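# Stand four hobby tools in their wooden rack pockets

## Task

Put the hex screwdriver, the paint brush, the hobby knife and the sanding disc upright in the wooden rack, each in a separate pocket and resting on that pocket's floor, oriented the way the manual reference image shows. Each tool is judged on its own. The rack must still be standing on the table at the end, and nothing may be left tipped over.

## Robot and tools

Robot: two seven-joint arms, left_arm and right_arm, each ending in a two-finger gripper whose fingers can fold. The gripper's fingers point along its own +z axis and close along its y axis. The reported gripper point sits between the pads when shut; fingertips stick out about 33 mm past it at gaps up to 40 mm, only 9 mm when wide open. A grip near the fingertips is firm; deeper toward the palm the fingers wrap and may hold a thin part loosely or drop it. Fingertips pushed into a surface fold easily, so a descent can overshoot with little warning.

Frame: everything uses the scene frame. Origin is at table height halfway between the nominal bases, +x out over the table, +z up, left_arm on the +y side. Base poses: left_arm (-0.056, +0.293, 0), right_arm (+0.010, -0.326, 0). Printed positions can be wrong by a few cm. Turns pivot about the gripper point.

Row layout (shared by execute_actions and move): one flat list of 18 numbers covering both arms, each in [-1, 1]. First left: dx, dy, dz, rx, ry, rz, gripper position, force_limit, speed; then the same nine for the right. The six pose numbers are offsets, not a pose: they are measured from that arm's Hand target as it was when the action or move began, along scene axes. 1.0 equals 0.6 m for dx/dy/dz and 180 degrees for rx/ry/rz, which form a single rotation vector. All-zero pose numbers re-request the current Hand target. Gripper position: +1 fully open (140 mm), about -0.8 pads touch, -1 closes until blocked. force_limit -1 is gentle (about 14 N), 0 about 40 N, +1 about 58 N; faster closing squeezes harder. speed -1 is about 30 mm/s, +1 about 250 mm/s. Gripper numbers are commands, so resend your previous values to leave a gripper unchanged; 0 means 0.

execute_actions: actions is a list of actions; each action is up to 15 rows, one per 1/30 s step, and a short action repeats its last row. Every row counts from the start pose of that action, so repeating an offset keeps moving. cameras picks images (cam_left_wrist, cam_right_wrist, or "all"); an empty actions list returns state plus images.

move: target is one 18-number row or a list of up to 15 rows, all offsets from the same starting Hand targets. speed is top speed in m/s (0.002 to 2, default 0.25), one value or one per target. blend in metres rounds corners; 0 stops at each target. blocking=false returns early while it runs. Paths are straight and ignore obstacles; fast moves overshoot and hit harder. Each control step clips the command to 70 mm and 16 degrees from the measured pose.

wait: seconds, 0 to 10. stop: brakes a running move. zoom_image: camera plus region [x0, y0, x1, y1] in pixels of its newest image, at most 504 by 504. show_instructions: shows the reference image. clear_fault: arm is left_arm or right_arm; use only after a reported torque or force fault. finished_scene: scene is the number of the scene you are in; it is final.

Reading results: end_effector_position (m) and end_effector_quat_wxyz per gripper; Hand target is the last commanded pose after clipping, and the base for the next offsets. A gripper may rest short of it; send the missing distance. object_status: 0 moving, 2 closed on something (a grip), 3 reached the requested position or pads met (possibly empty), 1 blocked while opening. position_measured is in counts: 3 open, 75 about 100 mm, 139 about 60 mm, 200 about 20 mm, 230 pads together. To squeeze harder after status 2, raise force_limit and nudge position between -1 and -0.98. Joint torques, External joint torques and Flange force (gripper x y z axes) hint at contact and load but are noisy. The move: line reports how it ended (done, off_target, moving, held, fault) and limits such as paced or held. MOTOR HOT warns of an approaching heat stop.

Cautions: an arm faults if joint contact torque hits its limit (85 N m big joints, 11 N m wrist joints), if outside force reaches 85 N including held weight, if a joint leaves its range or moves too fast; it then waits for clear_fault. If a grip pins a faulted arm, open first. Never let the grippers, wrist cameras or fingers of the two arms press together. A stuck arm keeps pushing until commanded back past its gripper. Avoid dropping parts from height, releasing moving parts, fast swings with a load, hard squeezes on parts still resting on something, bumping the rack over, and anything leaving the table. Long stretched holds heat motors.

Each tool is called as a command line: name --argument value for each argument, lists and objects as JSON in quotes; but a table of rows of numbers goes row by row, as --pt "numbers of a row", without its own name.

Reference images:

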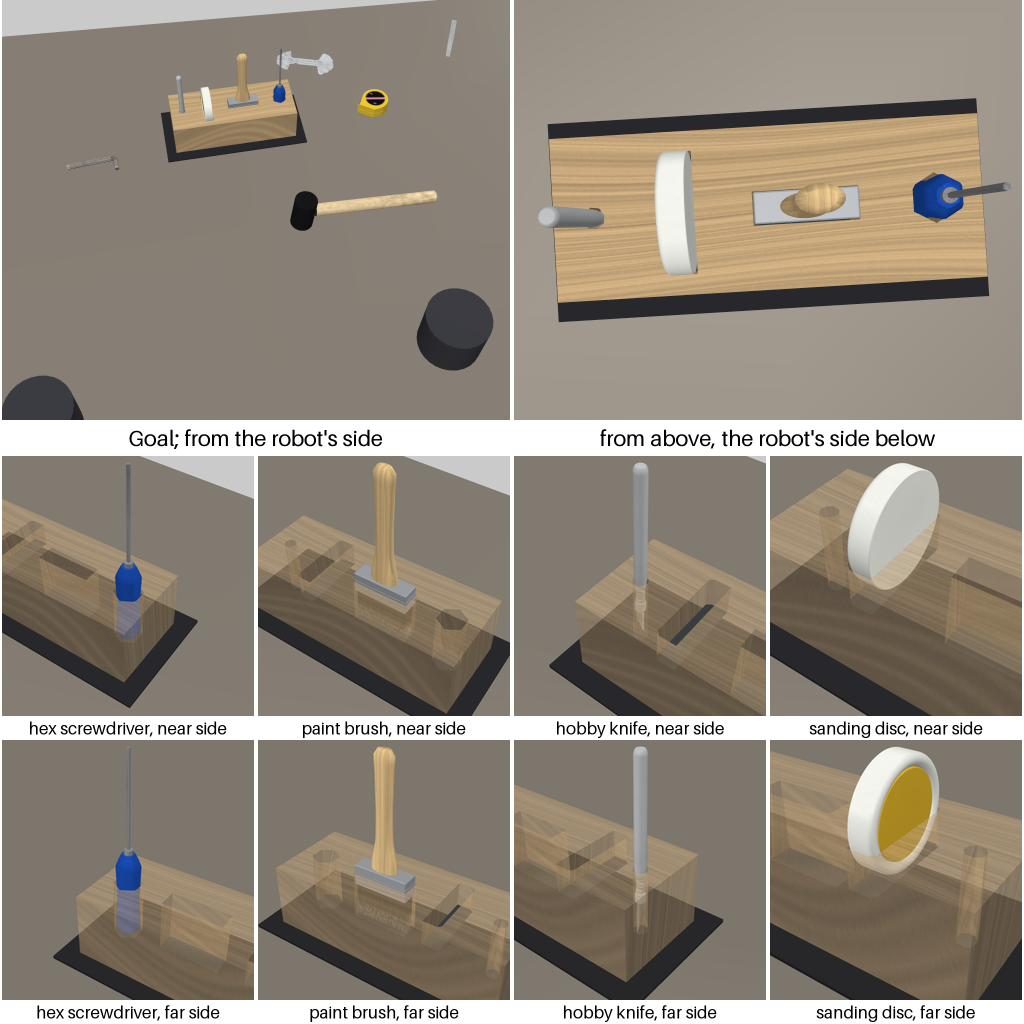

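## Session

execute_actions --actions '[]'

Scene clock: 0.00 s.
left_arm: end_effector_position=(+0.5296, +0.4634, +0.1053) position_measured=3 object_status=3 end_effector_quat_wxyz=(+0.012, +0.973, +0.227, -0.047) | right_arm: end_effector_position=(+0.4299, -0.4572, +0.1857) position_measured=3 object_status=3 end_effector_quat_wxyz=(+0.191, +0.479, +0.627, +0.584)
Joint positions: left_arm=[0.201 0.388 0.029 -1.824 -0.033 2.117 -1.719] | right_arm=[-0.889 -0.042 -0.147 -2.74 1.408 1.776 0.789]
Joint velocities: within noise
Joint torques (N m): no reading
External joint torques (N m): no reading
Flange force (N): no reading
Hand target: left_arm +0.5296, +0.4634, +0.1053; +0.012, +0.973, +0.227, -0.047 | right_arm +0.4299, -0.4572, +0.1857; +0.191, +0.479, +0.627, +0.584
Tool commands: left_gripper/position=+1.0 left_gripper/force_limit=+1.0 left_gripper/speed=+1.0 right_gripper/position=+1.0 right_gripper/force_limit=+1.0 right_gripper/speed=+1.0

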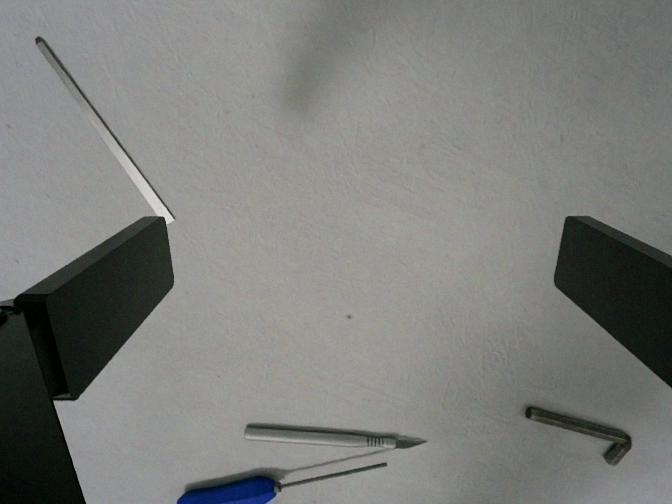

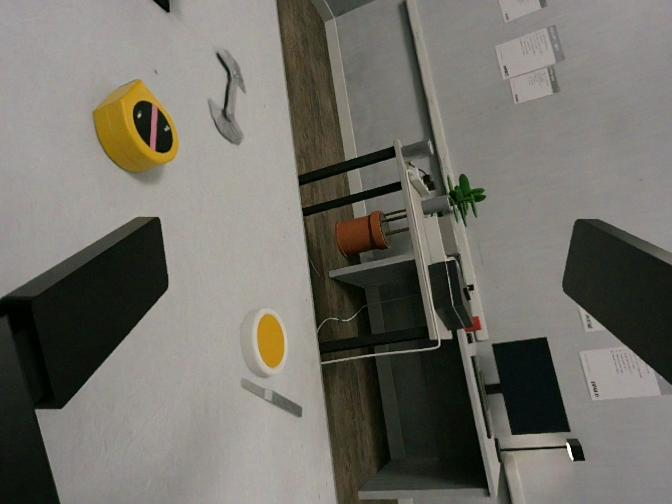

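move --target '[-0.133,-0.47,0.66,0.0077,-0.03,-0.147,1,1,1,0,0.18,0.36,0.148,0.454,-0.487,1,1,1]' --speed 0.5 --cameras '["all"]'

Scene clock: 18.37 s.
left_arm: end_effector_position=(+0.4499, +0.1807, +0.5018) position_measured=3 object_status=3 end_effector_quat_wxyz=(+0.001, +1.000, -0.004, +0.001) | right_arm: end_effector_position=(+0.4296, -0.3513, +0.4017) position_measured=3 object_status=3 end_effector_quat_wxyz=(+0.038, +0.974, +0.221, -0.021)
Joint positions: left_arm=[-0.056 -0.023 -0.22 -1.359 -0.008 1.339 -1.775] | right_arm=[-2.447 -1.732 0.424 -1.838 1.255 0.496 3.003]
Joint torques (N m): left_arm=[1.08 -29.59 0.57 22.54 1.5 2.44 -0.25] | right_arm=[1.82 37.87 -15.41 -3.42 -0.1 2.2 0.15]
External joint torques (N m): left_arm=[0.96 -0.42 0.31 0.08 0.61 -0.23 -0.25] | right_arm=[1.65 -0.51 -0.31 0.09 -0.33 -0.47 0.15]
Flange force (N): left_arm=[-0.7 -0.9 -0.5] | right_arm=[-0.3 -3.9 1.4]
Hand target: left_arm +0.4498, +0.1814, +0.5013; +0.000, +1.000, -0.002, +0.000 | right_arm +0.4299, -0.3492, +0.4017; +0.015, +0.996, +0.086, -0.008
Off the commanded pose: left_arm 0.001 m, 0 deg | right_arm 0.002 m, 26 deg; orientation clipped.
joint sent to its limit (right arm) — joint 6 (wrist pitch), lower limit; joint 7 (wrist roll), upper limit. The joint targets are off in orientation, not in position.
move: off_target (right_arm); limits=paced

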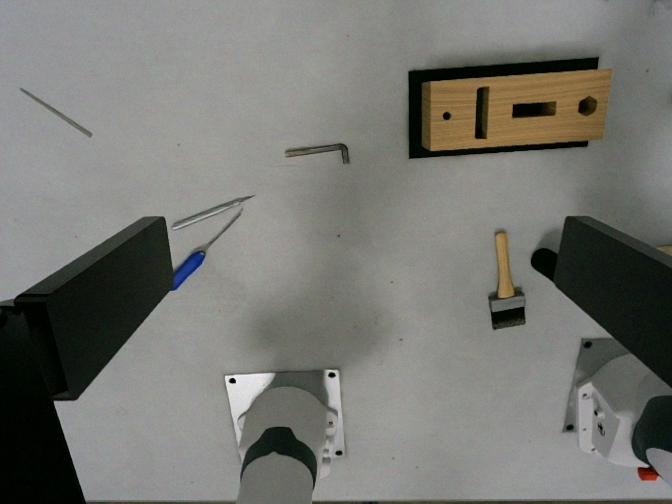

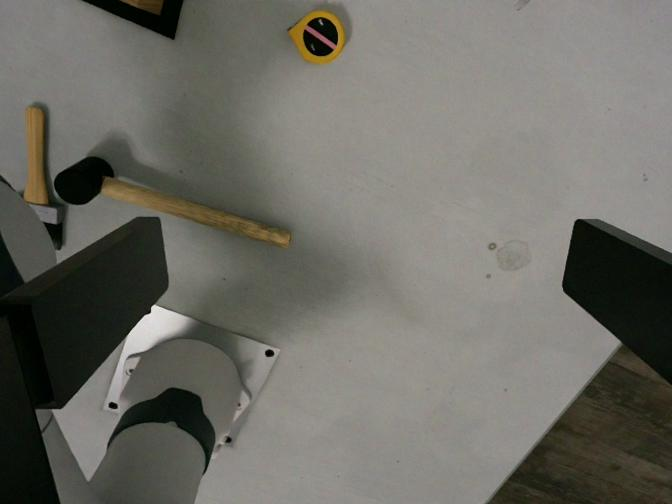

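move --target '[0,0,-0.333,0,0,0,1,1,1,0,-0.18,-0.2,-0.097,-0.45,0.451,1,1,1]' --speed 0.4 --cameras '["all"]'

move --target '[0,0,0,0,0,0,1,1,1,0.08,0.12,0.15,-0.426,0,0.35,1,1,1]' --speed 0.5 --cameras '["cam_right_wrist"]'

Scene clock: 35.73 s.
left_arm: end_effector_position=(+0.4501, +0.1833, +0.3024) position_measured=3 object_status=3 end_effector_quat_wxyz=(-0.002, +1.000, +0.002, +0.000) | right_arm: end_effector_position=(+0.4296, -0.4575, +0.2813) position_measured=3 object_status=3 end_effector_quat_wxyz=(+0.189, +0.483, +0.625, +0.583)
Joint positions: left_arm=[-0.055 -0.138 -0.211 -2.01 -0.026 1.875 -1.767] | right_arm=[-2.51 -1.371 1.265 -2.793 2.048 0.502 1.208]
Joint velocities: left_arm=[within noise] | right_arm=[0 -0.002 0.001 -0.001 0 -0.002 -0.004]
Joint torques (N m): left_arm=[0.64 -28.66 1.17 24.46 0.44 2.86 0.28] | right_arm=[0.34 16.11 -21.59 7.86 3.38 -1.22 -0.08]
External joint torques (N m): left_arm=[0.69 -1.01 0.4 -0.64 -0.43 0.2 0.28] | right_arm=[0.2 -0.93 0.1 0.11 0.41 -0.22 -0.18]
Flange force (N): left_arm=[-5.4 -2.6 1.6] | right_arm=[0.4 -1.2 -0.1]
Hand target: left_arm +0.4498, +0.1814, +0.3015; +0.000, +1.000, -0.002, +0.000 | right_arm +0.4299, -0.4572, +0.2817; +0.191, +0.480, +0.627, +0.583
Off the commanded pose: left_arm 0.002 m, 0 deg | right_arm 0.001 m, 1 deg.
move: done; limits=paced

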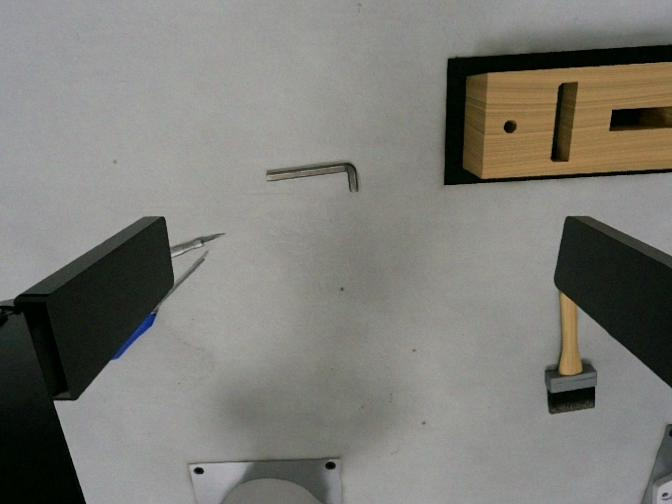

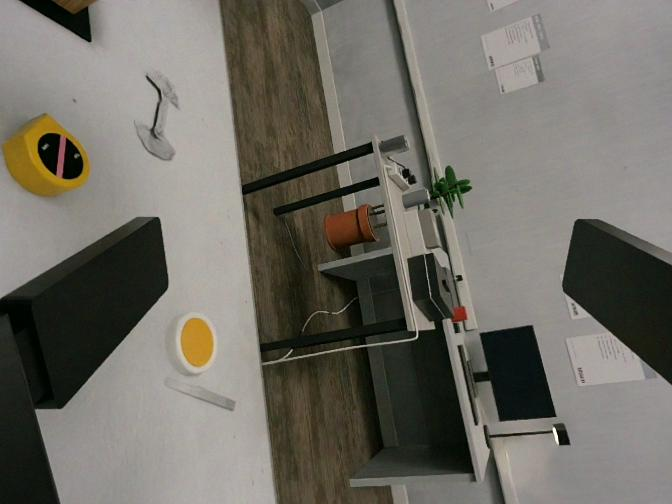

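Scene clock: 39.00 s.
left_arm: end_effector_position=(+0.4501, +0.1833, +0.3024) position_measured=3 object_status=3 end_effector_quat_wxyz=(-0.002, +1.000, +0.002, +0.000) | right_arm: end_effector_position=(+0.4780, -0.3844, +0.3720) position_measured=3 object_status=3 end_effector_quat_wxyz=(+0.124, -0.102, +0.982, +0.103)
Joint positions: left_arm=[-0.055 -0.138 -0.211 -2.01 -0.026 1.875 -1.767] | right_arm=[-2.482 -1.683 0.611 -2.059 1.597 0.509 0.217]
Joint velocities: left_arm=[within noise] | right_arm=[0.001 -0.001 0.002 0 -0.001 0 -0.006]
Joint torques (N m): left_arm=[0.61 -28.68 1.21 24.43 0.44 2.86 0.31] | right_arm=[0.45 31.33 -20.54 0.45 1.51 1.98 -0.23]
External joint torques (N m): left_arm=[0.54 -1 0.32 -0.65 -0.43 0.2 0.31] | right_arm=[0.23 -1.92 -1.02 -0.22 0.06 -0.13 -0.24]
Flange force (N): left_arm=[-5.5 -2.5 1.6] | right_arm=[3.9 2.7 3.9]
Hand target: left_arm +0.4498, +0.1814, +0.3015; +0.000, +1.000, -0.002, +0.000 | right_arm +0.4779, -0.3852, +0.3717; +0.124, -0.105, +0.981, +0.101
Off the commanded pose: left_arm 0.002 m, 0 deg | right_arm 0.001 m, 0 deg.
move: done
Images, in order (width x height): cam_right_wrist 672x504.

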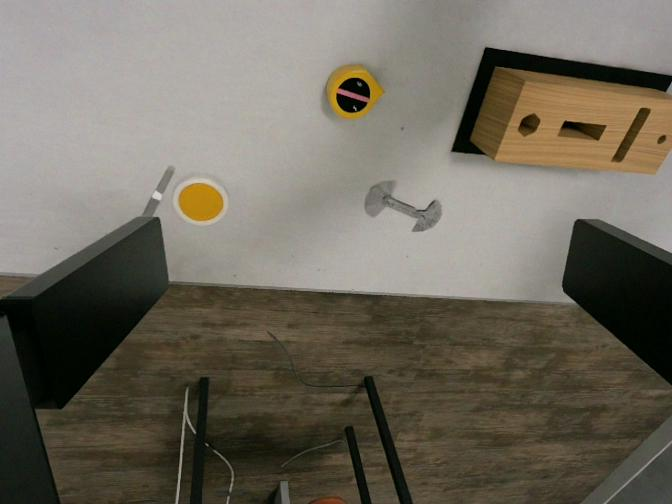

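move --target '[-0.333,-0.443,-0.2,0,0,0.061,1,1,1,-0.6,-0.1,0.7,-0.5,0,0,1,1,1]' --speed 0.4 --cameras '["all"]'

Scene clock: 121.53 s.
left_arm: end_effector_position=(+0.3186, +0.0153, +0.2236) position_measured=3 object_status=3 end_effector_quat_wxyz=(-0.003, +1.000, +0.016, -0.008) | right_arm: end_effector_position=(+0.2103, -0.4296, +0.6846) position_measured=3 object_status=3 end_effector_quat_wxyz=(+0.049, -0.154, +0.875, -0.457)
Joint positions: left_arm=[-0.175 -0.263 -0.495 -2.311 -0.145 2.058 -2.124] | right_arm=[-2.472 -1.551 -0.125 -1.938 0.892 1.048 -0.538]
Joint velocities: left_arm=[within noise] | right_arm=[0.001 0.001 -0.001 0 0 0.001 -0.007]
Joint torques (N m): left_arm=[1 -21.03 4.24 24.33 1.01 2.41 0.29] | right_arm=[1.42 28.26 0.99 3.85 1.04 3.5 -0.3]
External joint torques (N m): left_arm=[0.77 -0.95 0.52 0.29 0.19 -0.17 0.3] | right_arm=[1.27 -1.71 0.67 -0.67 -0.36 0.13 -0.22]
Flange force (N): left_arm=[-0.9 -2.9 -2.1] | right_arm=[-0.1 5.4 4.1]
Hand target: left_arm +0.3191, +0.0163, +0.2240; -0.004, +1.000, +0.013, -0.008 (not the last commanded pose) | right_arm +0.2096, -0.4299, +0.6847; +0.045, -0.156, +0.874, -0.458 (not the last commanded pose)
Off the commanded pose: left_arm 0.128 m, 9 deg | right_arm 0.142 m, 23 deg.
move: held (left_arm; a check stopped the path), off_target (right_arm; braked when a check withheld steps of left_arm); limits=held
pose unreachable (left arm): on one or more control steps of this call, first in action 0 (counted from 0), this arm could not follow its commanded pose, so it was not sent that pose on those steps. It may still have moved: this result reports where it is.
cause: moving toward the commanded pose would bring a part of the arm too close to another arm (a part of this arm just beyond joint 6 (wrist pitch) and a part of the right arm just beyond its joint 4 (elbow), along the way the arms are being sent, or toward where that arm still pushes).

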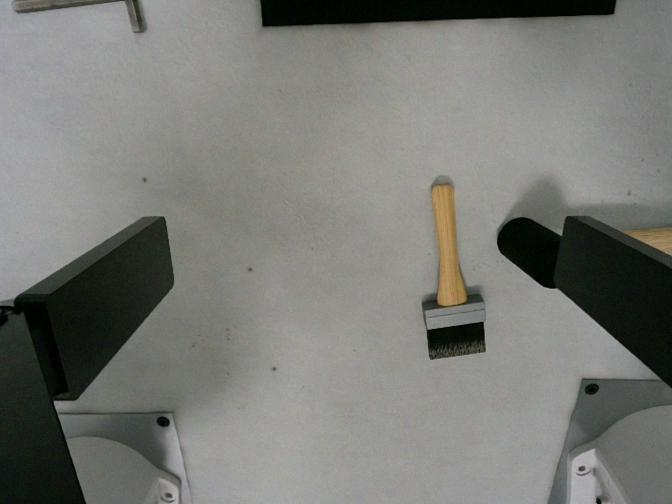

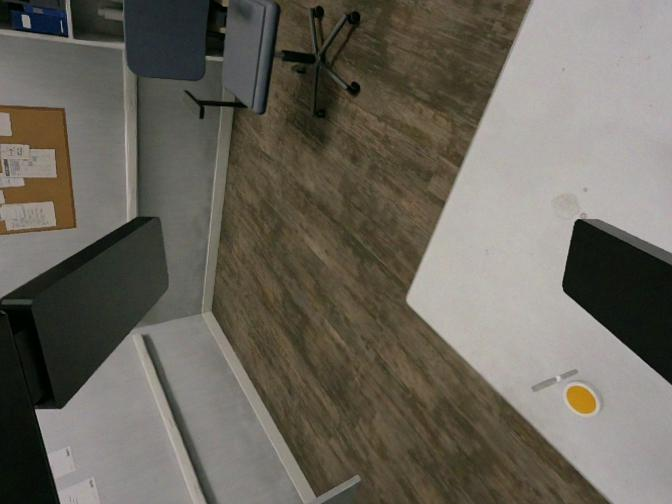

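move --target '[0,0.3,0.1,0,0,0.05,1,1,1,-0.267,-0.07,0.3,-0.12,0,0,1,1,1]' --speed 0.4

move --target '[0,0,0,0,0,0,1,1,1,-0.05,-0.4,-0.2,0,0,0,1,1,1]' --speed 0.4

Scene clock: 127.13 s.
left_arm: end_effector_position=(+0.3202, +0.1952, +0.2845) position_measured=3 object_status=3 end_effector_quat_wxyz=(-0.001, +0.995, +0.096, -0.007) | right_arm: end_effector_position=(+0.0492, -0.4719, +0.8636) position_measured=3 object_status=3 end_effector_quat_wxyz=(+0.019, -0.159, +0.774, -0.612)
Joint positions: left_arm=[-0.093 -0.528 -0.19 -2.412 -0.101 1.876 -1.924] | right_arm=[-2.399 -1.211 -0.263 -1.778 0.937 1.406 -0.803]
Joint velocities: left_arm=[-0.001 0.001 0 0.001 0 0 0.005] | right_arm=[0 0 0 0 0.001 0.001 -0.007]
Joint torques (N m): left_arm=[0.53 -15.06 2.9 24.21 1.48 2.4 0.29] | right_arm=[1.37 20.21 5.84 8.88 1.81 2.83 -0.19]
External joint torques (N m): left_arm=[0.55 -1.07 0.67 -0.66 0.61 -0.22 0.29] | right_arm=[1.3 -0.93 0.86 0.25 0.06 0.18 -0.1]
Flange force (N): left_arm=[-3.9 -4.4 0.4] | right_arm=[-1.1 0.1 0.5]
Hand target: left_arm +0.3191, +0.1963, +0.2840; -0.003, +0.996, +0.092, -0.008 | right_arm +0.0494, -0.4719, +0.8647; +0.015, -0.162, +0.773, -0.613
Off the commanded pose: left_arm 0.002 m, 1 deg | right_arm 0.001 m, 1 deg.
move: done

Scene clock: 129.30 s.
left_arm: end_effector_position=(+0.3201, +0.1952, +0.2844) position_measured=3 object_status=3 end_effector_quat_wxyz=(-0.001, +0.995, +0.095, -0.007) | right_arm: end_effector_position=(+0.0200, -0.7110, +0.7443) position_measured=3 object_status=3 end_effector_quat_wxyz=(+0.017, -0.160, +0.774, -0.612)
Joint positions: left_arm=[-0.093 -0.528 -0.19 -2.412 -0.101 1.876 -1.922] | right_arm=[-2.549 -1.22 0.117 -2.286 1.234 1.841 -1.123]
Joint velocities: left_arm=[within noise] | right_arm=[-0.001 0.001 0 0.001 -0.002 0.001 -0.006]
Joint torques (N m): left_arm=[0.99 -15.13 2.54 24.21 1.36 2.38 0.27] | right_arm=[1.37 11.6 -5.01 18.39 2.15 2.27 -0.25]
External joint torques (N m): left_arm=[0.93 -1.15 0.21 -0.63 0.49 -0.22 0.27] | right_arm=[1.36 0.06 0.31 -0.03 0.5 0.16 -0.16]
Flange force (N): left_arm=[-4.1 -3.9 0.3] | right_arm=[0.0 0.5 1.6]
Hand target: left_arm +0.3191, +0.1963, +0.2840; -0.003, +0.996, +0.092, -0.008 | right_arm +0.0194, -0.7119, +0.7447; +0.015, -0.162, +0.773, -0.613
Off the commanded pose: left_arm 0.002 m, 0 deg | right_arm 0.001 m, 0 deg.
move: done

move --target '[0,0,0,0,0,0,1,1,1,-0.55,0.1,0.1,0,0,-0.28,1,1,1]' --speed 0.5

Scene clock: 134.37 s.
left_arm: end_effector_position=(+0.3201, +0.1952, +0.2844) position_measured=3 object_status=3 end_effector_quat_wxyz=(-0.001, +0.995, +0.095, -0.007) | right_arm: end_effector_position=(-0.3094, -0.6520, +0.8042) position_measured=3 object_status=3 end_effector_quat_wxyz=(-0.247, +0.179, +0.769, -0.561)
Joint positions: left_arm=[-0.093 -0.528 -0.19 -2.412 -0.101 1.876 -1.922] | right_arm=[-2.839 -0.94 0.146 -2.092 0.79 2.333 -0.806]
Joint velocities: left_arm=[within noise] | right_arm=[0 -0.003 -0.001 -0.001 0 0 0.005]
Joint torques (N m): left_arm=[1.06 -15.13 2.52 24.23 1.38 2.38 0.27] | right_arm=[0.66 4.01 -4.12 21.2 0.23 2.81 0.17]
External joint torques (N m): left_arm=[1.06 -1.17 0.28 -0.64 0.51 -0.23 0.28] | right_arm=[0.65 0.77 0.48 0.86 -0.34 0.13 0.26]
Flange force (N): left_arm=[-4.0 -4.1 0.3] | right_arm=[1.2 -4.8 2.0]
Hand target: left_arm +0.3191, +0.1963, +0.2840; -0.003, +0.996, +0.092, -0.008 | right_arm -0.3106, -0.6519, +0.8047; -0.247, +0.183, +0.768, -0.562
Off the commanded pose: left_arm 0.002 m, 0 deg | right_arm 0.001 m, 0 deg.
joint sent to its limit (right arm) — joint 1 (waist), lower limit. The joint targets still meet the commanded pose.
move: done; limits=paced

move --target '[0,0,0,0,0,0,1,1,1,-0.2,-0.33,-0.1,0,0,0,1,1,1]' --speed 0.5

move --pt "0 0 0 0 0 0 1 1 1 0.3 -0.05 -0.1 0 0 0.2 1 1 1" --pt "0 0 0 0 0 0 1 1 1 0.6 0.0 -0.2 0 0 0.42 1 1 1" --speed 0.6 --blend 0.05

Scene clock: 139.23 s.
left_arm: end_effector_position=(+0.3201, +0.1952, +0.2844) position_measured=3 object_status=3 end_effector_quat_wxyz=(-0.001, +0.995, +0.095, -0.007) | right_arm: end_effector_position=(-0.4300, -0.8496, +0.7441) position_measured=3 object_status=3 end_effector_quat_wxyz=(-0.248, +0.180, +0.769, -0.561)
Joint positions: left_arm=[-0.093 -0.528 -0.19 -2.412 -0.101 1.876 -1.922] | right_arm=[-2.84 -0.391 0.466 -1.882 0.694 2.804 -0.726]
Joint velocities: left_arm=[within noise] | right_arm=[0 0 -0.001 -0.001 -0.001 0 0.007]
Joint torques (N m): left_arm=[1 -15.07 2.52 24.23 1.38 2.4 0.26] | right_arm=[0.76 -13.18 -5.13 25.1 -0.47 2.91 0.06]
External joint torques (N m): left_arm=[0.87 -1.15 0.11 -0.62 0.5 -0.21 0.27] | right_arm=[0.93 1.63 0.76 1.13 -0.34 0.14 0.15]
Flange force (N): left_arm=[-4.1 -3.7 0.4] | right_arm=[1.0 -5.7 7.8]
Hand target: left_arm +0.3191, +0.1963, +0.2840; -0.003, +0.996, +0.092, -0.008 | right_arm -0.4306, -0.8499, +0.7447; -0.247, +0.183, +0.768, -0.562
Off the commanded pose: left_arm 0.002 m, 0 deg | right_arm 0.001 m, 0 deg.
joint sent to its limit (right arm) — joint 1 (waist), lower limit. The joint targets still meet the commanded pose.
move: done; limits=paced

Scene clock: 142.13 s.
left_arm: end_effector_position=(+0.3201, +0.1952, +0.2844) position_measured=3 object_status=3 end_effector_quat_wxyz=(-0.001, +0.995, +0.095, -0.007) | right_arm: end_effector_position=(-0.0713, -0.8500, +0.6257) position_measured=3 object_status=3 end_effector_quat_wxyz=(+0.150, -0.322, +0.720, -0.596)
Joint positions: left_arm=[-0.093 -0.528 -0.19 -2.412 -0.101 1.876 -1.922] | right_arm=[-1.95 -0.539 -0.243 -2.162 1.208 1.909 -1.728]
Joint velocities: left_arm=[within noise] | right_arm=[-0.001 -0.001 0.001 0 -0.001 0 -0.005]
Joint torques (N m): left_arm=[1.03 -15.1 2.49 24.22 1.38 2.39 0.28] | right_arm=[1.27 -12.39 3.07 26.07 1.3 0.41 -0.28]
External joint torques (N m): left_arm=[1.05 -1.18 0.27 -0.6 0.51 -0.21 0.28] | right_arm=[1.27 1.39 0.06 1.09 -0.34 -0.26 -0.19]
Flange force (N): left_arm=[-4.0 -4.1 0.3] | right_arm=[8.0 -2.0 0.9]
Hand target: left_arm +0.3191, +0.1963, +0.2840; -0.003, +0.996, +0.092, -0.008 | right_arm -0.0706, -0.8499, +0.6247; +0.149, -0.327, +0.719, -0.595
Off the commanded pose: left_arm 0.002 m, 0 deg | right_arm 0.001 m, 1 deg.
move: done; limits=paced

move --pt "-0.124 -0.469 -0.25 0 0 0 1 1 1 0.53 0.0 -0.2 0.11 0.184 0.096 1 1 1" --pt "-0.124 -0.469 -0.32 0 0 0 1 1 1 0.785 0.25 -0.375 0.22 0.368 0.193 1 1 1" --speed 0.35 --blend 0.04 --cameras '["all"]'

Scene clock: 155.07 s.
left_arm: end_effector_position=(+0.2446, -0.0851, +0.0927) position_measured=3 object_status=3 end_effector_quat_wxyz=(-0.003, +0.996, +0.090, -0.008) | right_arm: end_effector_position=(+0.4003, -0.7010, +0.3996) position_measured=3 object_status=3 end_effector_quat_wxyz=(+0.002, +0.710, -0.705, +0.002)
Joint positions: left_arm=[-0.186 0.013 -0.771 -2.417 -0.003 2.413 -2.642] | right_arm=[-2.304 -0.335 1.305 -1.659 0.32 1.572 -1.011]
Joint velocities: left_arm=[within noise] | right_arm=[0.001 0.001 0 0 0 -0.001 0.005]
Joint torques (N m): left_arm=[1.04 -22.51 0.19 20.9 1.21 2.75 -0.27] | right_arm=[0.34 5.31 -9.74 23.86 1.09 2.28 0.09]
External joint torques (N m): left_arm=[0.9 -0.46 0.3 -0.27 0.59 0.21 -0.27] | right_arm=[0.25 -0.01 0.53 1.04 0.28 -0.36 0.09]
Flange force (N): left_arm=[0.8 -0.1 1.7] | right_arm=[0.0 0.0 0.0]
Hand target: left_arm +0.2447, -0.0851, +0.0920; -0.003, +0.996, +0.092, -0.008 | right_arm +0.4004, -0.6999, +0.3997; +0.001, +0.707, -0.707, +0.000
Off the commanded pose: left_arm 0.001 m, 0 deg | right_arm 0.001 m, 0 deg.
move: done

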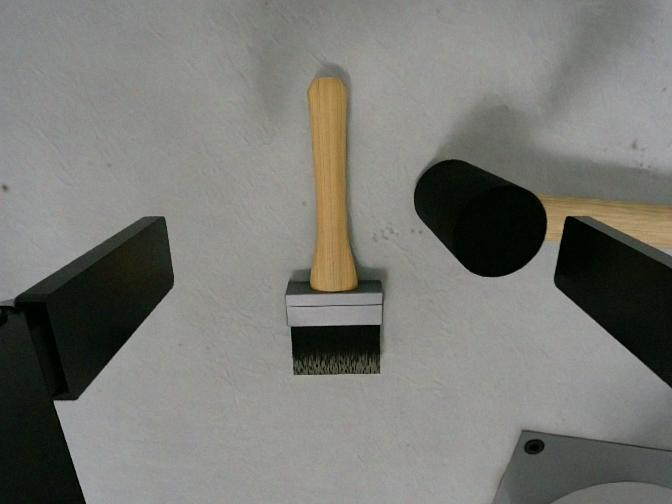

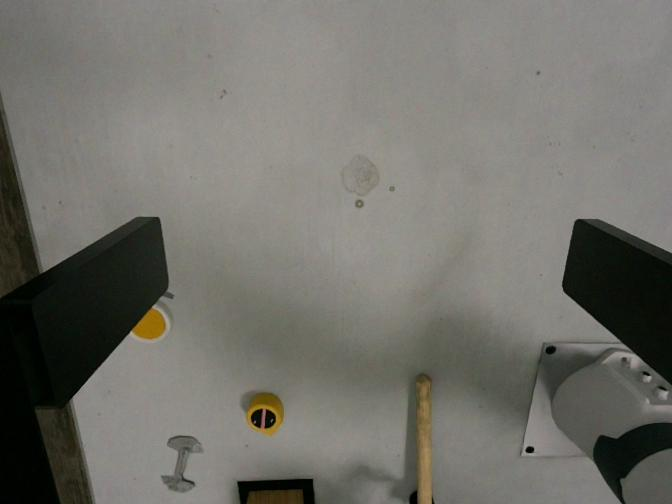

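move --pt "0 0 0.3 0 0 0 1 1 1 0.45 0.413 -0.4 0 0 0 1 1 1" --pt "-0.1 0.88 0.4 0 0 0 1 1 1 0.45 0.413 -0.45 0 0 0 1 1 1" --speed 0.4 --blend 0.03 --cameras '["cam_right_wrist"]'

Scene clock: 171.37 s.
left_arm: end_effector_position=(+0.2458, -0.0847, +0.2598) position_measured=3 object_status=3 end_effector_quat_wxyz=(-0.003, +0.995, +0.095, -0.006) | right_arm: end_effector_position=(+0.5859, -0.5104, +0.2231) position_measured=3 object_status=3 end_effector_quat_wxyz=(+0.006, +0.732, -0.681, -0.006)
Joint positions: left_arm=[-0.227 -0.273 -0.674 -2.193 -0.188 1.959 -2.505] | right_arm=[-2.307 -0.638 1.728 -1.782 0.642 1.821 -0.797]
Joint velocities: left_arm=[0 0 0.002 0.001 0 -0.005 0.006] | right_arm=[within noise]
Joint torques (N m): left_arm=[0.43 -18.2 5.68 24.52 0.54 2.39 0.24] | right_arm=[1.48 25.56 -18.83 20.03 0.4 2.36 -0.23]
External joint torques (N m): left_arm=[0.4 -0.93 0.61 0.17 -0.33 -0.18 0.24] | right_arm=[1.21 -0.26 0.14 -0.17 -0.35 -0.24 -0.23]
Flange force (N): left_arm=[-1.3 -4.5 -1.9] | right_arm=[-3.6 4.6 -0.4]
Hand target: left_arm +0.2447, -0.0851, +0.2601; -0.003, +0.996, +0.092, -0.008 (not the last commanded pose) | right_arm +0.5848, -0.5095, +0.2227; +0.007, +0.735, -0.678, -0.008 (not the last commanded pose)
Off the commanded pose: left_arm 0.536 m, 0 deg | right_arm 0.139 m, 4 deg.
move: held (right_arm; a check stopped the path), off_target (left_arm; braked when a check withheld steps of right_arm); path passed 0 of 2 targets; limits=held
pose unreachable (right arm): on one or more control steps of this call, first in action 0 (counted from 0), this arm could not follow its commanded pose, so it was not sent that pose on those steps. It may still have moved: this result reports where it is.
cause: moving toward the commanded pose would bring a part of the arm too close to another arm (a part of this arm just beyond joint 3 (upper arm roll) and a part of the left arm just beyond its joint 7 (wrist roll), along the way the arms are being sent, or toward where that arm still pushes).
Images, in order (width x height): cam_right_wrist 672x504.

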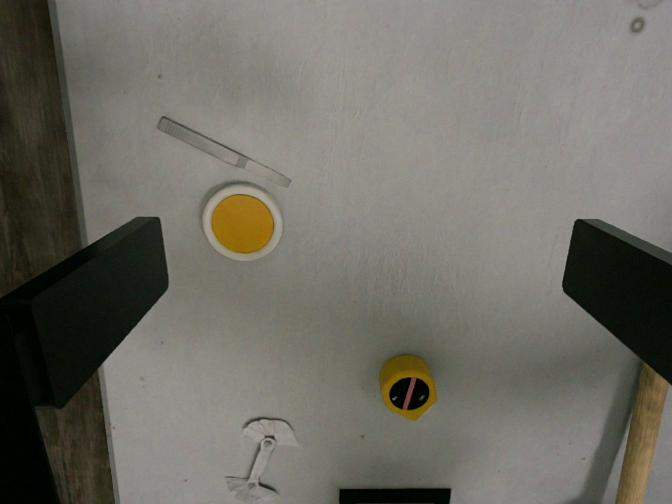

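move --target '[-0.1,0.88,0.35,0,0,0,1,1,1,0,0,0,0,0,0,1,1,1]' --speed 0.5

move --target '[0,0,0,0,0,0,1,1,1,0.142,0.106,-0.16,0,0,-0.025,1,1,1]' --cameras '["cam_right_wrist"]'

Scene clock: 179.57 s.
left_arm: end_effector_position=(+0.1856, +0.4416, +0.4697) position_measured=3 object_status=3 end_effector_quat_wxyz=(-0.002, +0.995, +0.095, -0.008) | right_arm: end_effector_position=(+0.5858, -0.5104, +0.2231) position_measured=3 object_status=3 end_effector_quat_wxyz=(+0.006, +0.732, -0.681, -0.006)
Joint positions: left_arm=[-0.313 -0.863 0.387 -2.068 0.311 1.242 -1.652] | right_arm=[-2.307 -0.638 1.728 -1.782 0.642 1.821 -0.797]
Joint velocities: left_arm=[0 0 0.001 0.001 0 -0.001 0.006] | right_arm=[within noise]
Joint torques (N m): left_arm=[0.55 1.57 -9.08 20.36 1.48 2.43 0.28] | right_arm=[1.44 25.59 -18.87 20.04 0.42 2.35 -0.21]
External joint torques (N m): left_arm=[0.62 -1.2 0.85 0.23 0.61 -0.19 0.29] | right_arm=[1.29 -0.36 0.23 -0.15 -0.33 -0.24 -0.21]
Flange force (N): left_arm=[-2.7 -3.1 1.3] | right_arm=[-3.7 4.3 -0.3]
Hand target: left_arm +0.1847, +0.4429, +0.4701; -0.003, +0.996, +0.092, -0.008 | right_arm +0.5848, -0.5095, +0.2227; +0.007, +0.735, -0.678, -0.008
Off the commanded pose: left_arm 0.002 m, 0 deg | right_arm 0.001 m, 0 deg.
move: done; limits=paced

Scene clock: 181.40 s.
left_arm: end_effector_position=(+0.1856, +0.4416, +0.4697) position_measured=3 object_status=3 end_effector_quat_wxyz=(-0.002, +0.996, +0.094, -0.008) | right_arm: end_effector_position=(+0.6703, -0.4464, +0.1271) position_measured=3 object_status=3 end_effector_quat_wxyz=(+0.007, +0.711, -0.703, -0.007)
Joint positions: left_arm=[-0.313 -0.863 0.387 -2.068 0.311 1.242 -1.65] | right_arm=[-2.461 -0.874 1.964 -1.588 0.826 1.865 -0.64]
Joint velocities: left_arm=[within noise] | right_arm=[0.001 0 0 0 -0.001 -0.001 0.007]
Joint torques (N m): left_arm=[0.97 1.74 -9.28 20.37 1.42 2.42 0.29] | right_arm=[0.56 37.59 -22.92 18.21 1.2 2.2 0.06]
External joint torques (N m): left_arm=[0.98 -0.9 0.49 0.19 0.54 -0.2 0.29] | right_arm=[0.33 -1.86 -0.49 0.75 0.46 -0.39 0.06]
Flange force (N): left_arm=[-2.6 -2.4 0.9] | right_arm=[0.6 -6.2 0.4]
Hand target: left_arm +0.1847, +0.4429, +0.4701; -0.003, +0.996, +0.092, -0.008 | right_arm +0.6700, -0.4459, +0.1267; +0.007, +0.707, -0.707, -0.008
Off the commanded pose: left_arm 0.002 m, 0 deg | right_arm 0.001 m, 1 deg.
move: done
Images, in order (width x height): cam_right_wrist 672x504.

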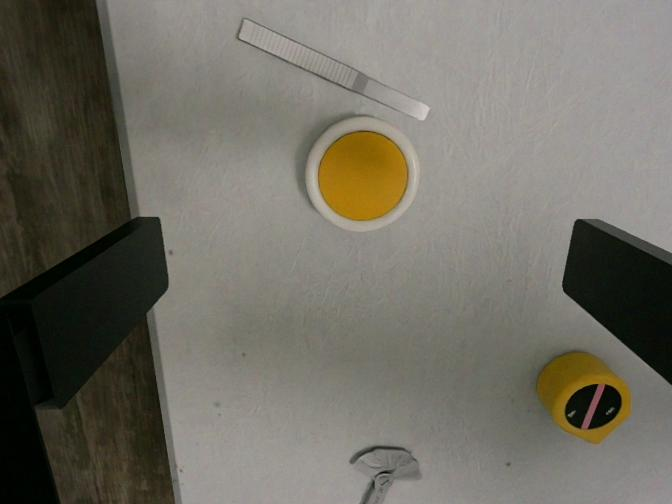

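move --pt "0 0 0 0 0 0 1 1 1 0 0 -0.1545 0 -0.0067 0 1 1 1" --pt "0 0 0 0 0 0 1 1 1 0 0 -0.1545 0 -0.0067 0 -1 -0.2 -1" --speed 0.12 --cameras '["cam_right_wrist"]'

Scene clock: 192.07 s.
left_arm: end_effector_position=(+0.1856, +0.4416, +0.4697) position_measured=3 object_status=3 end_effector_quat_wxyz=(-0.002, +0.996, +0.094, -0.008) | right_arm: end_effector_position=(+0.6757, -0.4462, +0.0398) position_measured=135 object_status=0 end_effector_quat_wxyz=(-0.005, +0.707, -0.707, +0.006)
Joint positions: left_arm=[-0.313 -0.863 0.387 -2.068 0.311 1.242 -1.65] | right_arm=[-2.492 -0.959 2.072 -1.656 0.936 2.04 -0.684]
Joint torques (N m): left_arm=[0.96 1.76 -9.28 20.4 1.4 2.41 0.26] | right_arm=[-0.05 37.16 -20.56 12.98 0.2 1.3 -0.13]
External joint torques (N m): left_arm=[0.97 -0.91 0.56 0.23 0.52 -0.21 0.26] | right_arm=[-0.31 -4.14 2.53 -3.16 -0.52 -1.36 -0.13]
Flange force (N): left_arm=[-2.5 -2.5 0.9] | right_arm=[0.3 1.9 6.5]
Hand target: left_arm +0.1847, +0.4429, +0.4701; -0.003, +0.996, +0.092, -0.008 | right_arm +0.6700, -0.4459, +0.0340; +0.000, +0.707, -0.707, -0.001
Off the commanded pose: left_arm 0.002 m, 0 deg | right_arm 0.008 m, 1 deg.
move: off_target (right_arm)
Images, in order (width x height): cam_right_wrist 672x504.

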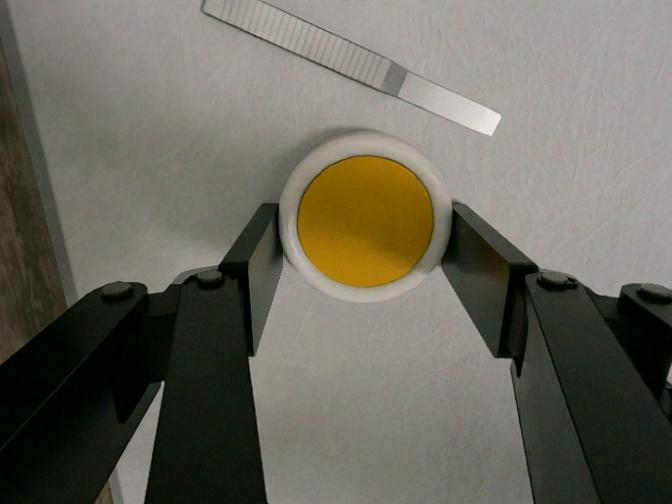

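move --target '[0,0,0,0,0,0,1,1,1,0.008,0,0.02,0,0,0,-1,-0.2,-1]' --speed 0.1

move --target '[0,0,0,0,0,0,1,1,1,-0.05,0,0.25,0,0,0,-1,-0.2,-1]' --speed 0.2 --cameras '["cam_right_wrist"]'

Scene clock: 195.17 s.
left_arm: end_effector_position=(+0.1856, +0.4416, +0.4697) position_measured=3 object_status=3 end_effector_quat_wxyz=(-0.002, +0.996, +0.094, -0.008) | right_arm: end_effector_position=(+0.6754, -0.4454, +0.0452) position_measured=135 object_status=2 end_effector_quat_wxyz=(-0.001, +0.709, -0.705, +0.000)
Joint positions: left_arm=[-0.313 -0.863 0.387 -2.068 0.311 1.242 -1.65] | right_arm=[-2.497 -0.959 2.066 -1.638 0.924 2.013 -0.682]
Joint velocities: left_arm=[within noise] | right_arm=[0.001 -0.001 -0.001 0.002 0.001 -0.004 0.001]
Joint torques (N m): left_arm=[0.98 1.7 -9.27 20.36 1.4 2.43 0.24] | right_arm=[0.63 40.2 -23.99 17.01 0.45 2.25 0.14]
External joint torques (N m): left_arm=[0.97 -0.93 0.5 0.18 0.52 -0.19 0.25] | right_arm=[0.34 -1.27 -0.95 0.8 -0.27 -0.38 0.14]
Flange force (N): left_arm=[-2.7 -2.3 1.1] | right_arm=[0.3 -5.0 -0.8]
Hand target: left_arm +0.1847, +0.4429, +0.4701; -0.003, +0.996, +0.092, -0.008 | right_arm +0.6748, -0.4459, +0.0460; +0.000, +0.707, -0.707, -0.001
Off the commanded pose: left_arm 0.002 m, 0 deg | right_arm 0.001 m, 0 deg.
move: done

Scene clock: 196.77 s.
left_arm: end_effector_position=(+0.1856, +0.4416, +0.4697) position_measured=3 object_status=3 end_effector_quat_wxyz=(-0.002, +0.996, +0.094, -0.008) | right_arm: end_effector_position=(+0.6465, -0.4459, +0.1966) position_measured=135 object_status=2 end_effector_quat_wxyz=(-0.003, +0.710, -0.704, +0.001)
Joint positions: left_arm=[-0.313 -0.863 0.387 -2.068 0.311 1.242 -1.65] | right_arm=[-2.343 -0.75 1.837 -1.659 0.75 1.819 -0.636]
Joint velocities: left_arm=[within noise] | right_arm=[0 0.001 -0.002 -0.001 0 -0.004 0.003]
Joint torques (N m): left_arm=[0.93 1.72 -9.27 20.35 1.41 2.41 0.29] | right_arm=[1.48 31.66 -22 18.76 0.53 2.27 0.25]
External joint torques (N m): left_arm=[0.83 -0.75 0.45 0.1 0.52 -0.2 0.29] | right_arm=[1.3 -1.44 -0.96 -0.05 -0.24 -0.35 0.25]
Flange force (N): left_arm=[-2.3 -2.2 1.0] | right_arm=[-3.5 4.1 -0.9]
Hand target: left_arm +0.1847, +0.4429, +0.4701; -0.003, +0.996, +0.092, -0.008 | right_arm +0.6448, -0.4459, +0.1960; +0.000, +0.707, -0.707, -0.001
Off the commanded pose: left_arm 0.002 m, 0 deg | right_arm 0.002 m, 0 deg.
move: done
Images, in order (width x height): cam_right_wrist 672x504.

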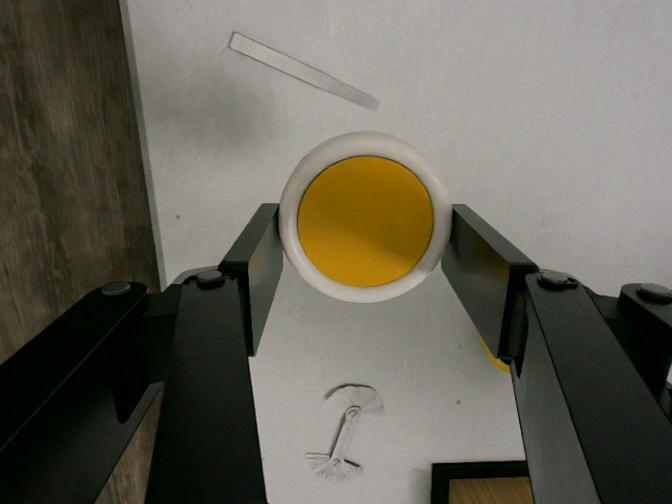

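move --pt "0 0 0 0 0 0 1 1 1 -0.241 0.41 0.273 -0.25 0 0 -1 -0.2 -1" --pt "0 0 0 0 0 0 1 1 1 -0.285 0.813 0.15 -0.5 0 0 -1 -0.2 -1" --speed 0.3 --blend 0.04 --cameras '["all"]'

Scene clock: 206.13 s.
left_arm: end_effector_position=(+0.1856, +0.4416, +0.4697) position_measured=3 object_status=3 end_effector_quat_wxyz=(-0.002, +0.996, +0.094, -0.008) | right_arm: end_effector_position=(+0.4739, +0.0415, +0.2841) position_measured=135 object_status=2 end_effector_quat_wxyz=(+0.429, +0.568, -0.436, +0.550)
Joint positions: left_arm=[-0.313 -0.863 0.387 -2.068 0.311 1.242 -1.65] | right_arm=[-1.739 -1.667 1.419 -0.501 0.223 0.908 0.029]
Joint velocities: left_arm=[within noise] | right_arm=[0.001 0 0.002 0.002 -0.004 0 0.002]
Joint torques (N m): left_arm=[1.01 1.73 -9.29 20.37 1.41 2.41 0.26] | right_arm=[0.76 53.38 -15.63 -4.47 -3.95 -0.27 0.25]
External joint torques (N m): left_arm=[1.03 -1 0.54 0.23 0.53 -0.21 0.27] | right_arm=[0.77 -1.83 0.44 -0.55 -0.38 -0.25 0.21]
Flange force (N): left_arm=[-2.8 -2.5 1.0] | right_arm=[0.0 0.0 0.0]
Hand target: left_arm +0.1847, +0.4429, +0.4701; -0.003, +0.996, +0.092, -0.008 | right_arm +0.4738, +0.0419, +0.2860; +0.500, +0.501, -0.500, +0.499
Off the commanded pose: left_arm 0.002 m, 0 deg | right_arm 0.002 m, 15 deg.
elbow stopped short (right arm): the move would have taken joint 4 (elbow) straighter than the controller allows.
elbow read too straight (right arm): the controller reads joint 4 (elbow) straighter than it allows; while it does, the hand can move without a command.
move: off_target (right_arm)

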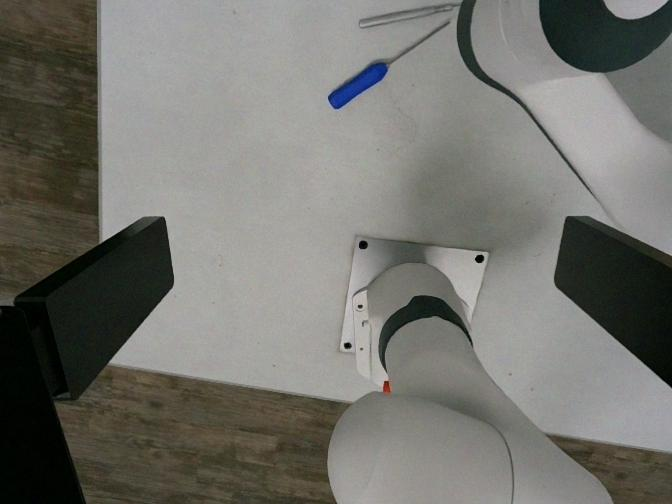

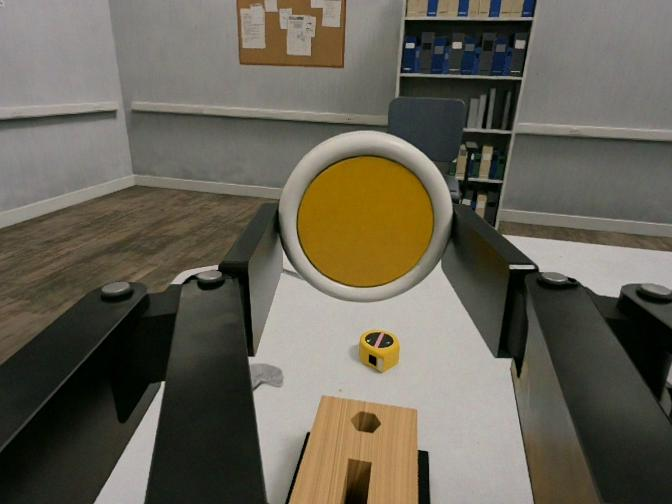

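move --pt "0 0 0 0 0 0 1 1 1 -0.12 -0.2 0.1 0.2 0 0 -1 -0.2 -1" --pt "0 0 0 0 0 0 1 1 1 -0.223 0.022 -0.25 0.5 0 0 -1 -0.2 -1" --speed 0.3 --blend 0.04 --cameras '["cam_right_wrist"]'

Scene clock: 219.67 s.
left_arm: end_effector_position=(+0.1856, +0.4416, +0.4697) position_measured=3 object_status=3 end_effector_quat_wxyz=(-0.002, +0.996, +0.094, -0.008) | right_arm: end_effector_position=(+0.3390, +0.0543, +0.1361) position_measured=135 object_status=2 end_effector_quat_wxyz=(+0.002, +0.705, -0.710, -0.001)
Joint positions: left_arm=[-0.313 -0.863 0.387 -2.068 0.311 1.242 -1.65] | right_arm=[-0.877 -1.377 1.354 -2.213 1.285 1.513 0.039]
Joint velocities: left_arm=[within noise] | right_arm=[0 -0.001 0 0 0.001 0.003 -0.006]
Joint torques (N m): left_arm=[0.92 1.73 -9.24 20.36 1.39 2.43 0.25] | right_arm=[1.33 22.7 -30.28 5.65 1.22 2.66 -0.22]
External joint torques (N m): left_arm=[0.89 -0.92 0.49 0.18 0.5 -0.18 0.25] | right_arm=[1.27 -1.15 -0.58 -0.84 0.46 0.1 -0.22]
Flange force (N): left_arm=[-2.6 -2.3 1.0] | right_arm=[3.6 6.5 1.7]
Hand target: left_arm +0.1847, +0.4429, +0.4701; -0.003, +0.996, +0.092, -0.008 | right_arm +0.3400, +0.0551, +0.1360; +0.000, +0.707, -0.707, -0.001
Off the commanded pose: left_arm 0.002 m, 0 deg | right_arm 0.001 m, 1 deg.
move: done
Images, in order (width x height): cam_right_wrist 672x504.

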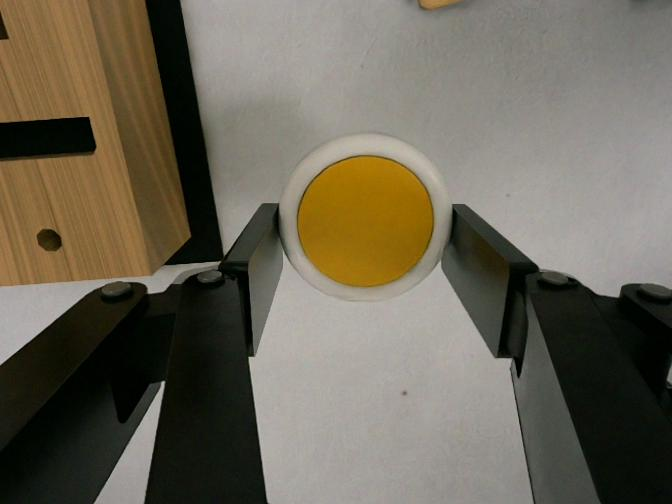

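move --pt "0 0 0 0 0 0 1 1 1 -0.06 0 0 0 0 0 -1 -0.2 -1" --pt "0 0 0 0 0 0 1 1 1 -0.06 0 -0.157 0 0 0 -1 -0.2 -1" --pt "0 0 0 0 0 0 1 1 1 -0.06 0 -0.157 0 0 0 0.3 -0.2 -1" --pt "0 0 0 0 0 0 1 1 1 -0.06 0 0.2 0 0 0 0.3 -0.2 -1" --speed 0.15 --blend '[0.01,0,0,0]' --cameras '["cam_right_wrist"]'

Scene clock: 226.90 s.
left_arm: end_effector_position=(+0.1856, +0.4416, +0.4697) position_measured=3 object_status=3 end_effector_quat_wxyz=(-0.002, +0.996, +0.094, -0.008) | right_arm: end_effector_position=(+0.3047, +0.0561, +0.2559) position_measured=91 object_status=3 end_effector_quat_wxyz=(-0.003, +0.710, -0.704, +0.000)
Joint positions: left_arm=[-0.313 -0.863 0.387 -2.068 0.311 1.242 -1.65] | right_arm=[-0.809 -1.292 1.118 -2.124 1.09 1.36 0.091]
Joint velocities: left_arm=[within noise] | right_arm=[-0.001 0.001 0 0.002 -0.002 -0.004 0.004]
Joint torques (N m): left_arm=[0.96 1.69 -9.28 20.36 1.41 2.41 0.29] | right_arm=[0.18 22.05 -28.6 10.07 0.4 2.21 0.15]
External joint torques (N m): left_arm=[0.95 -0.91 0.5 0.15 0.54 -0.21 0.29] | right_arm=[0.11 -0.65 -1.15 0.43 -0.35 -0.35 0.15]
Flange force (N): left_arm=[-2.7 -2.4 1.1] | right_arm=[0.4 1.9 -2.8]
Hand target: left_arm +0.1847, +0.4429, +0.4701; -0.003, +0.996, +0.092, -0.008 | right_arm +0.3040, +0.0551, +0.2560; +0.000, +0.707, -0.707, -0.001
Off the commanded pose: left_arm 0.002 m, 0 deg | right_arm 0.001 m, 1 deg.
move: done
Images, in order (width x height): cam_right_wrist 672x504.

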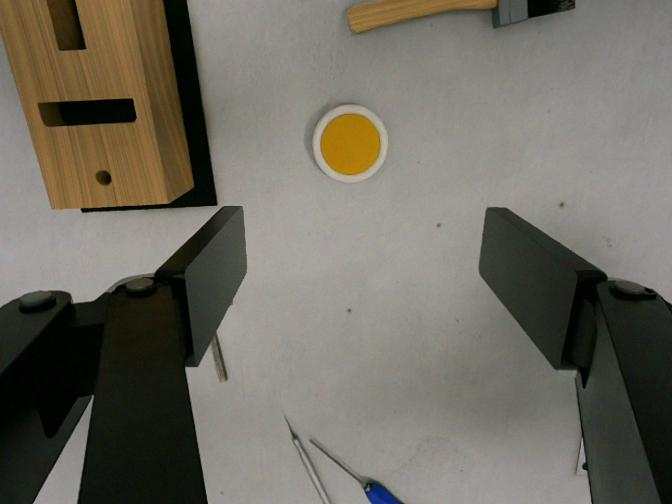

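move --pt "0 0 0 0 0 0 1 1 1 0 -0.8 0.25 0 0 0 0.3 1 1" --pt "0.197 -0.651 -0.567 -0.0057 -0.0026 -0.559 1 1 1 0 -0.85 0.25 0 0 0 0.3 1 1" --speed 0.4 --blend 0.05 --cameras '["cam_left_wrist"]'

Scene clock: 238.93 s.
left_arm: end_effector_position=(+0.3022, +0.0533, +0.1290) position_measured=3 object_status=3 end_effector_quat_wxyz=(-0.001, +0.709, -0.705, -0.001) | right_arm: end_effector_position=(+0.3034, -0.4534, +0.4056) position_measured=91 object_status=3 end_effector_quat_wxyz=(-0.001, +0.705, -0.709, -0.002)
Joint positions: left_arm=[-1.477 -0.313 0.83 -2.557 0.316 2.314 -0.832] | right_arm=[-0.883 -0.765 0.286 -2.241 0.201 1.494 -0.645]
Joint velocities: left_arm=[0.001 -0.001 0 -0.002 0.001 0 0.007] | right_arm=[within noise]
Joint torques (N m): left_arm=[0.62 -12.76 -5.51 22.01 0.63 2.73 0.21] | right_arm=[1.11 -2.93 -6.78 24.09 0.45 2.7 -0.19]
External joint torques (N m): left_arm=[0.5 -1.29 0.65 0.28 0.03 0.11 0.21] | right_arm=[1.07 1.07 -0.36 0.97 -0.35 0.08 -0.19]
Flange force (N): left_arm=[-3.8 1.5 -2.4] | right_arm=[2.7 -3.3 -3.7]
Hand target: left_arm +0.3029, +0.0523, +0.1299; +0.000, +0.707, -0.708, +0.000 | right_arm +0.3040, -0.4549, +0.4060; +0.000, +0.707, -0.707, -0.001
Off the commanded pose: left_arm 0.001 m, 0 deg | right_arm 0.002 m, 0 deg.
move: done
Images, in order (width x height): cam_left_wrist 672x504.

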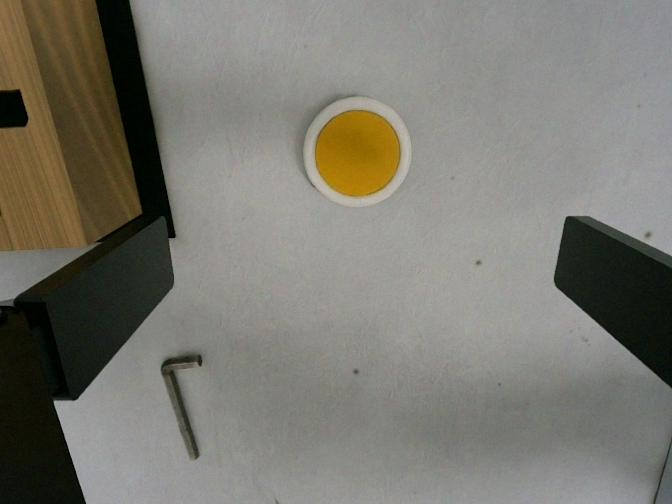

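move --pt "-0.005 -0.022 -0.148 0 0 0 1 1 1 0 0 0 0 0 0 0.3 1 1" --pt "-0.005 -0.022 -0.148 0 0 0 -1 -0.2 -1 0 0 0 0 0 0 0.3 1 1" --pt "-0.005 -0.022 -0.1 0 0 0 -1 -0.2 -1 0 0 0 0 0 0 0.3 1 1" --speed 0.12 --cameras '["cam_left_wrist"]'

Scene clock: 251.00 s.
left_arm: end_effector_position=(+0.3007, +0.0384, +0.0700) position_measured=231 object_status=0 end_effector_quat_wxyz=(+0.001, +0.706, -0.709, +0.001) | right_arm: end_effector_position=(+0.3034, -0.4534, +0.4056) position_measured=91 object_status=3 end_effector_quat_wxyz=(-0.001, +0.705, -0.709, -0.002)
Joint positions: left_arm=[-1.568 -0.11 0.901 -2.592 0.145 2.521 -0.719] | right_arm=[-0.883 -0.765 0.286 -2.241 0.201 1.494 -0.645]
Joint torques (N m): left_arm=[1.37 -15.6 -2.34 19.47 1.05 2.42 -0.25] | right_arm=[1.14 -2.89 -6.79 24.11 0.45 2.69 -0.2]
External joint torques (N m): left_arm=[1.25 -1.32 -0.1 -0.59 0.59 -0.24 -0.25] | right_arm=[1.05 1.28 -0.37 0.93 -0.36 0.08 -0.2]
Flange force (N): left_arm=[-8.6 10.4 -10.4] | right_arm=[3.0 -3.8 -3.8]
Hand target: left_arm +0.2999, +0.0391, +0.0699; +0.000, +0.707, -0.708, +0.000 | right_arm +0.3040, -0.4549, +0.4060; +0.000, +0.707, -0.707, -0.001
Off the commanded pose: left_arm 0.001 m, 0 deg | right_arm 0.002 m, 0 deg.
move: done
Images, in order (width x height): cam_left_wrist 672x504.

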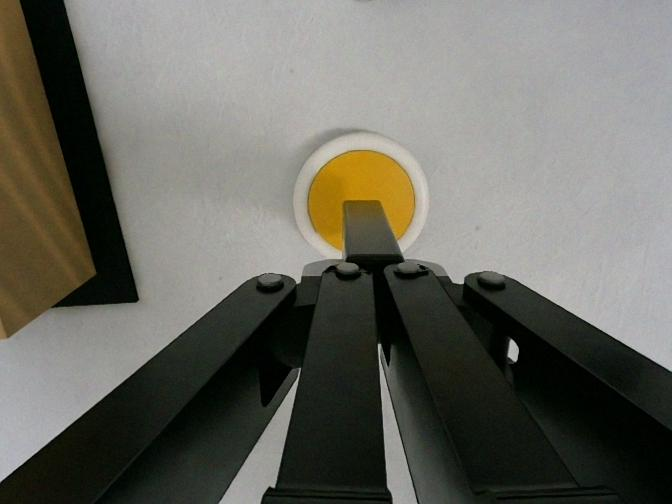

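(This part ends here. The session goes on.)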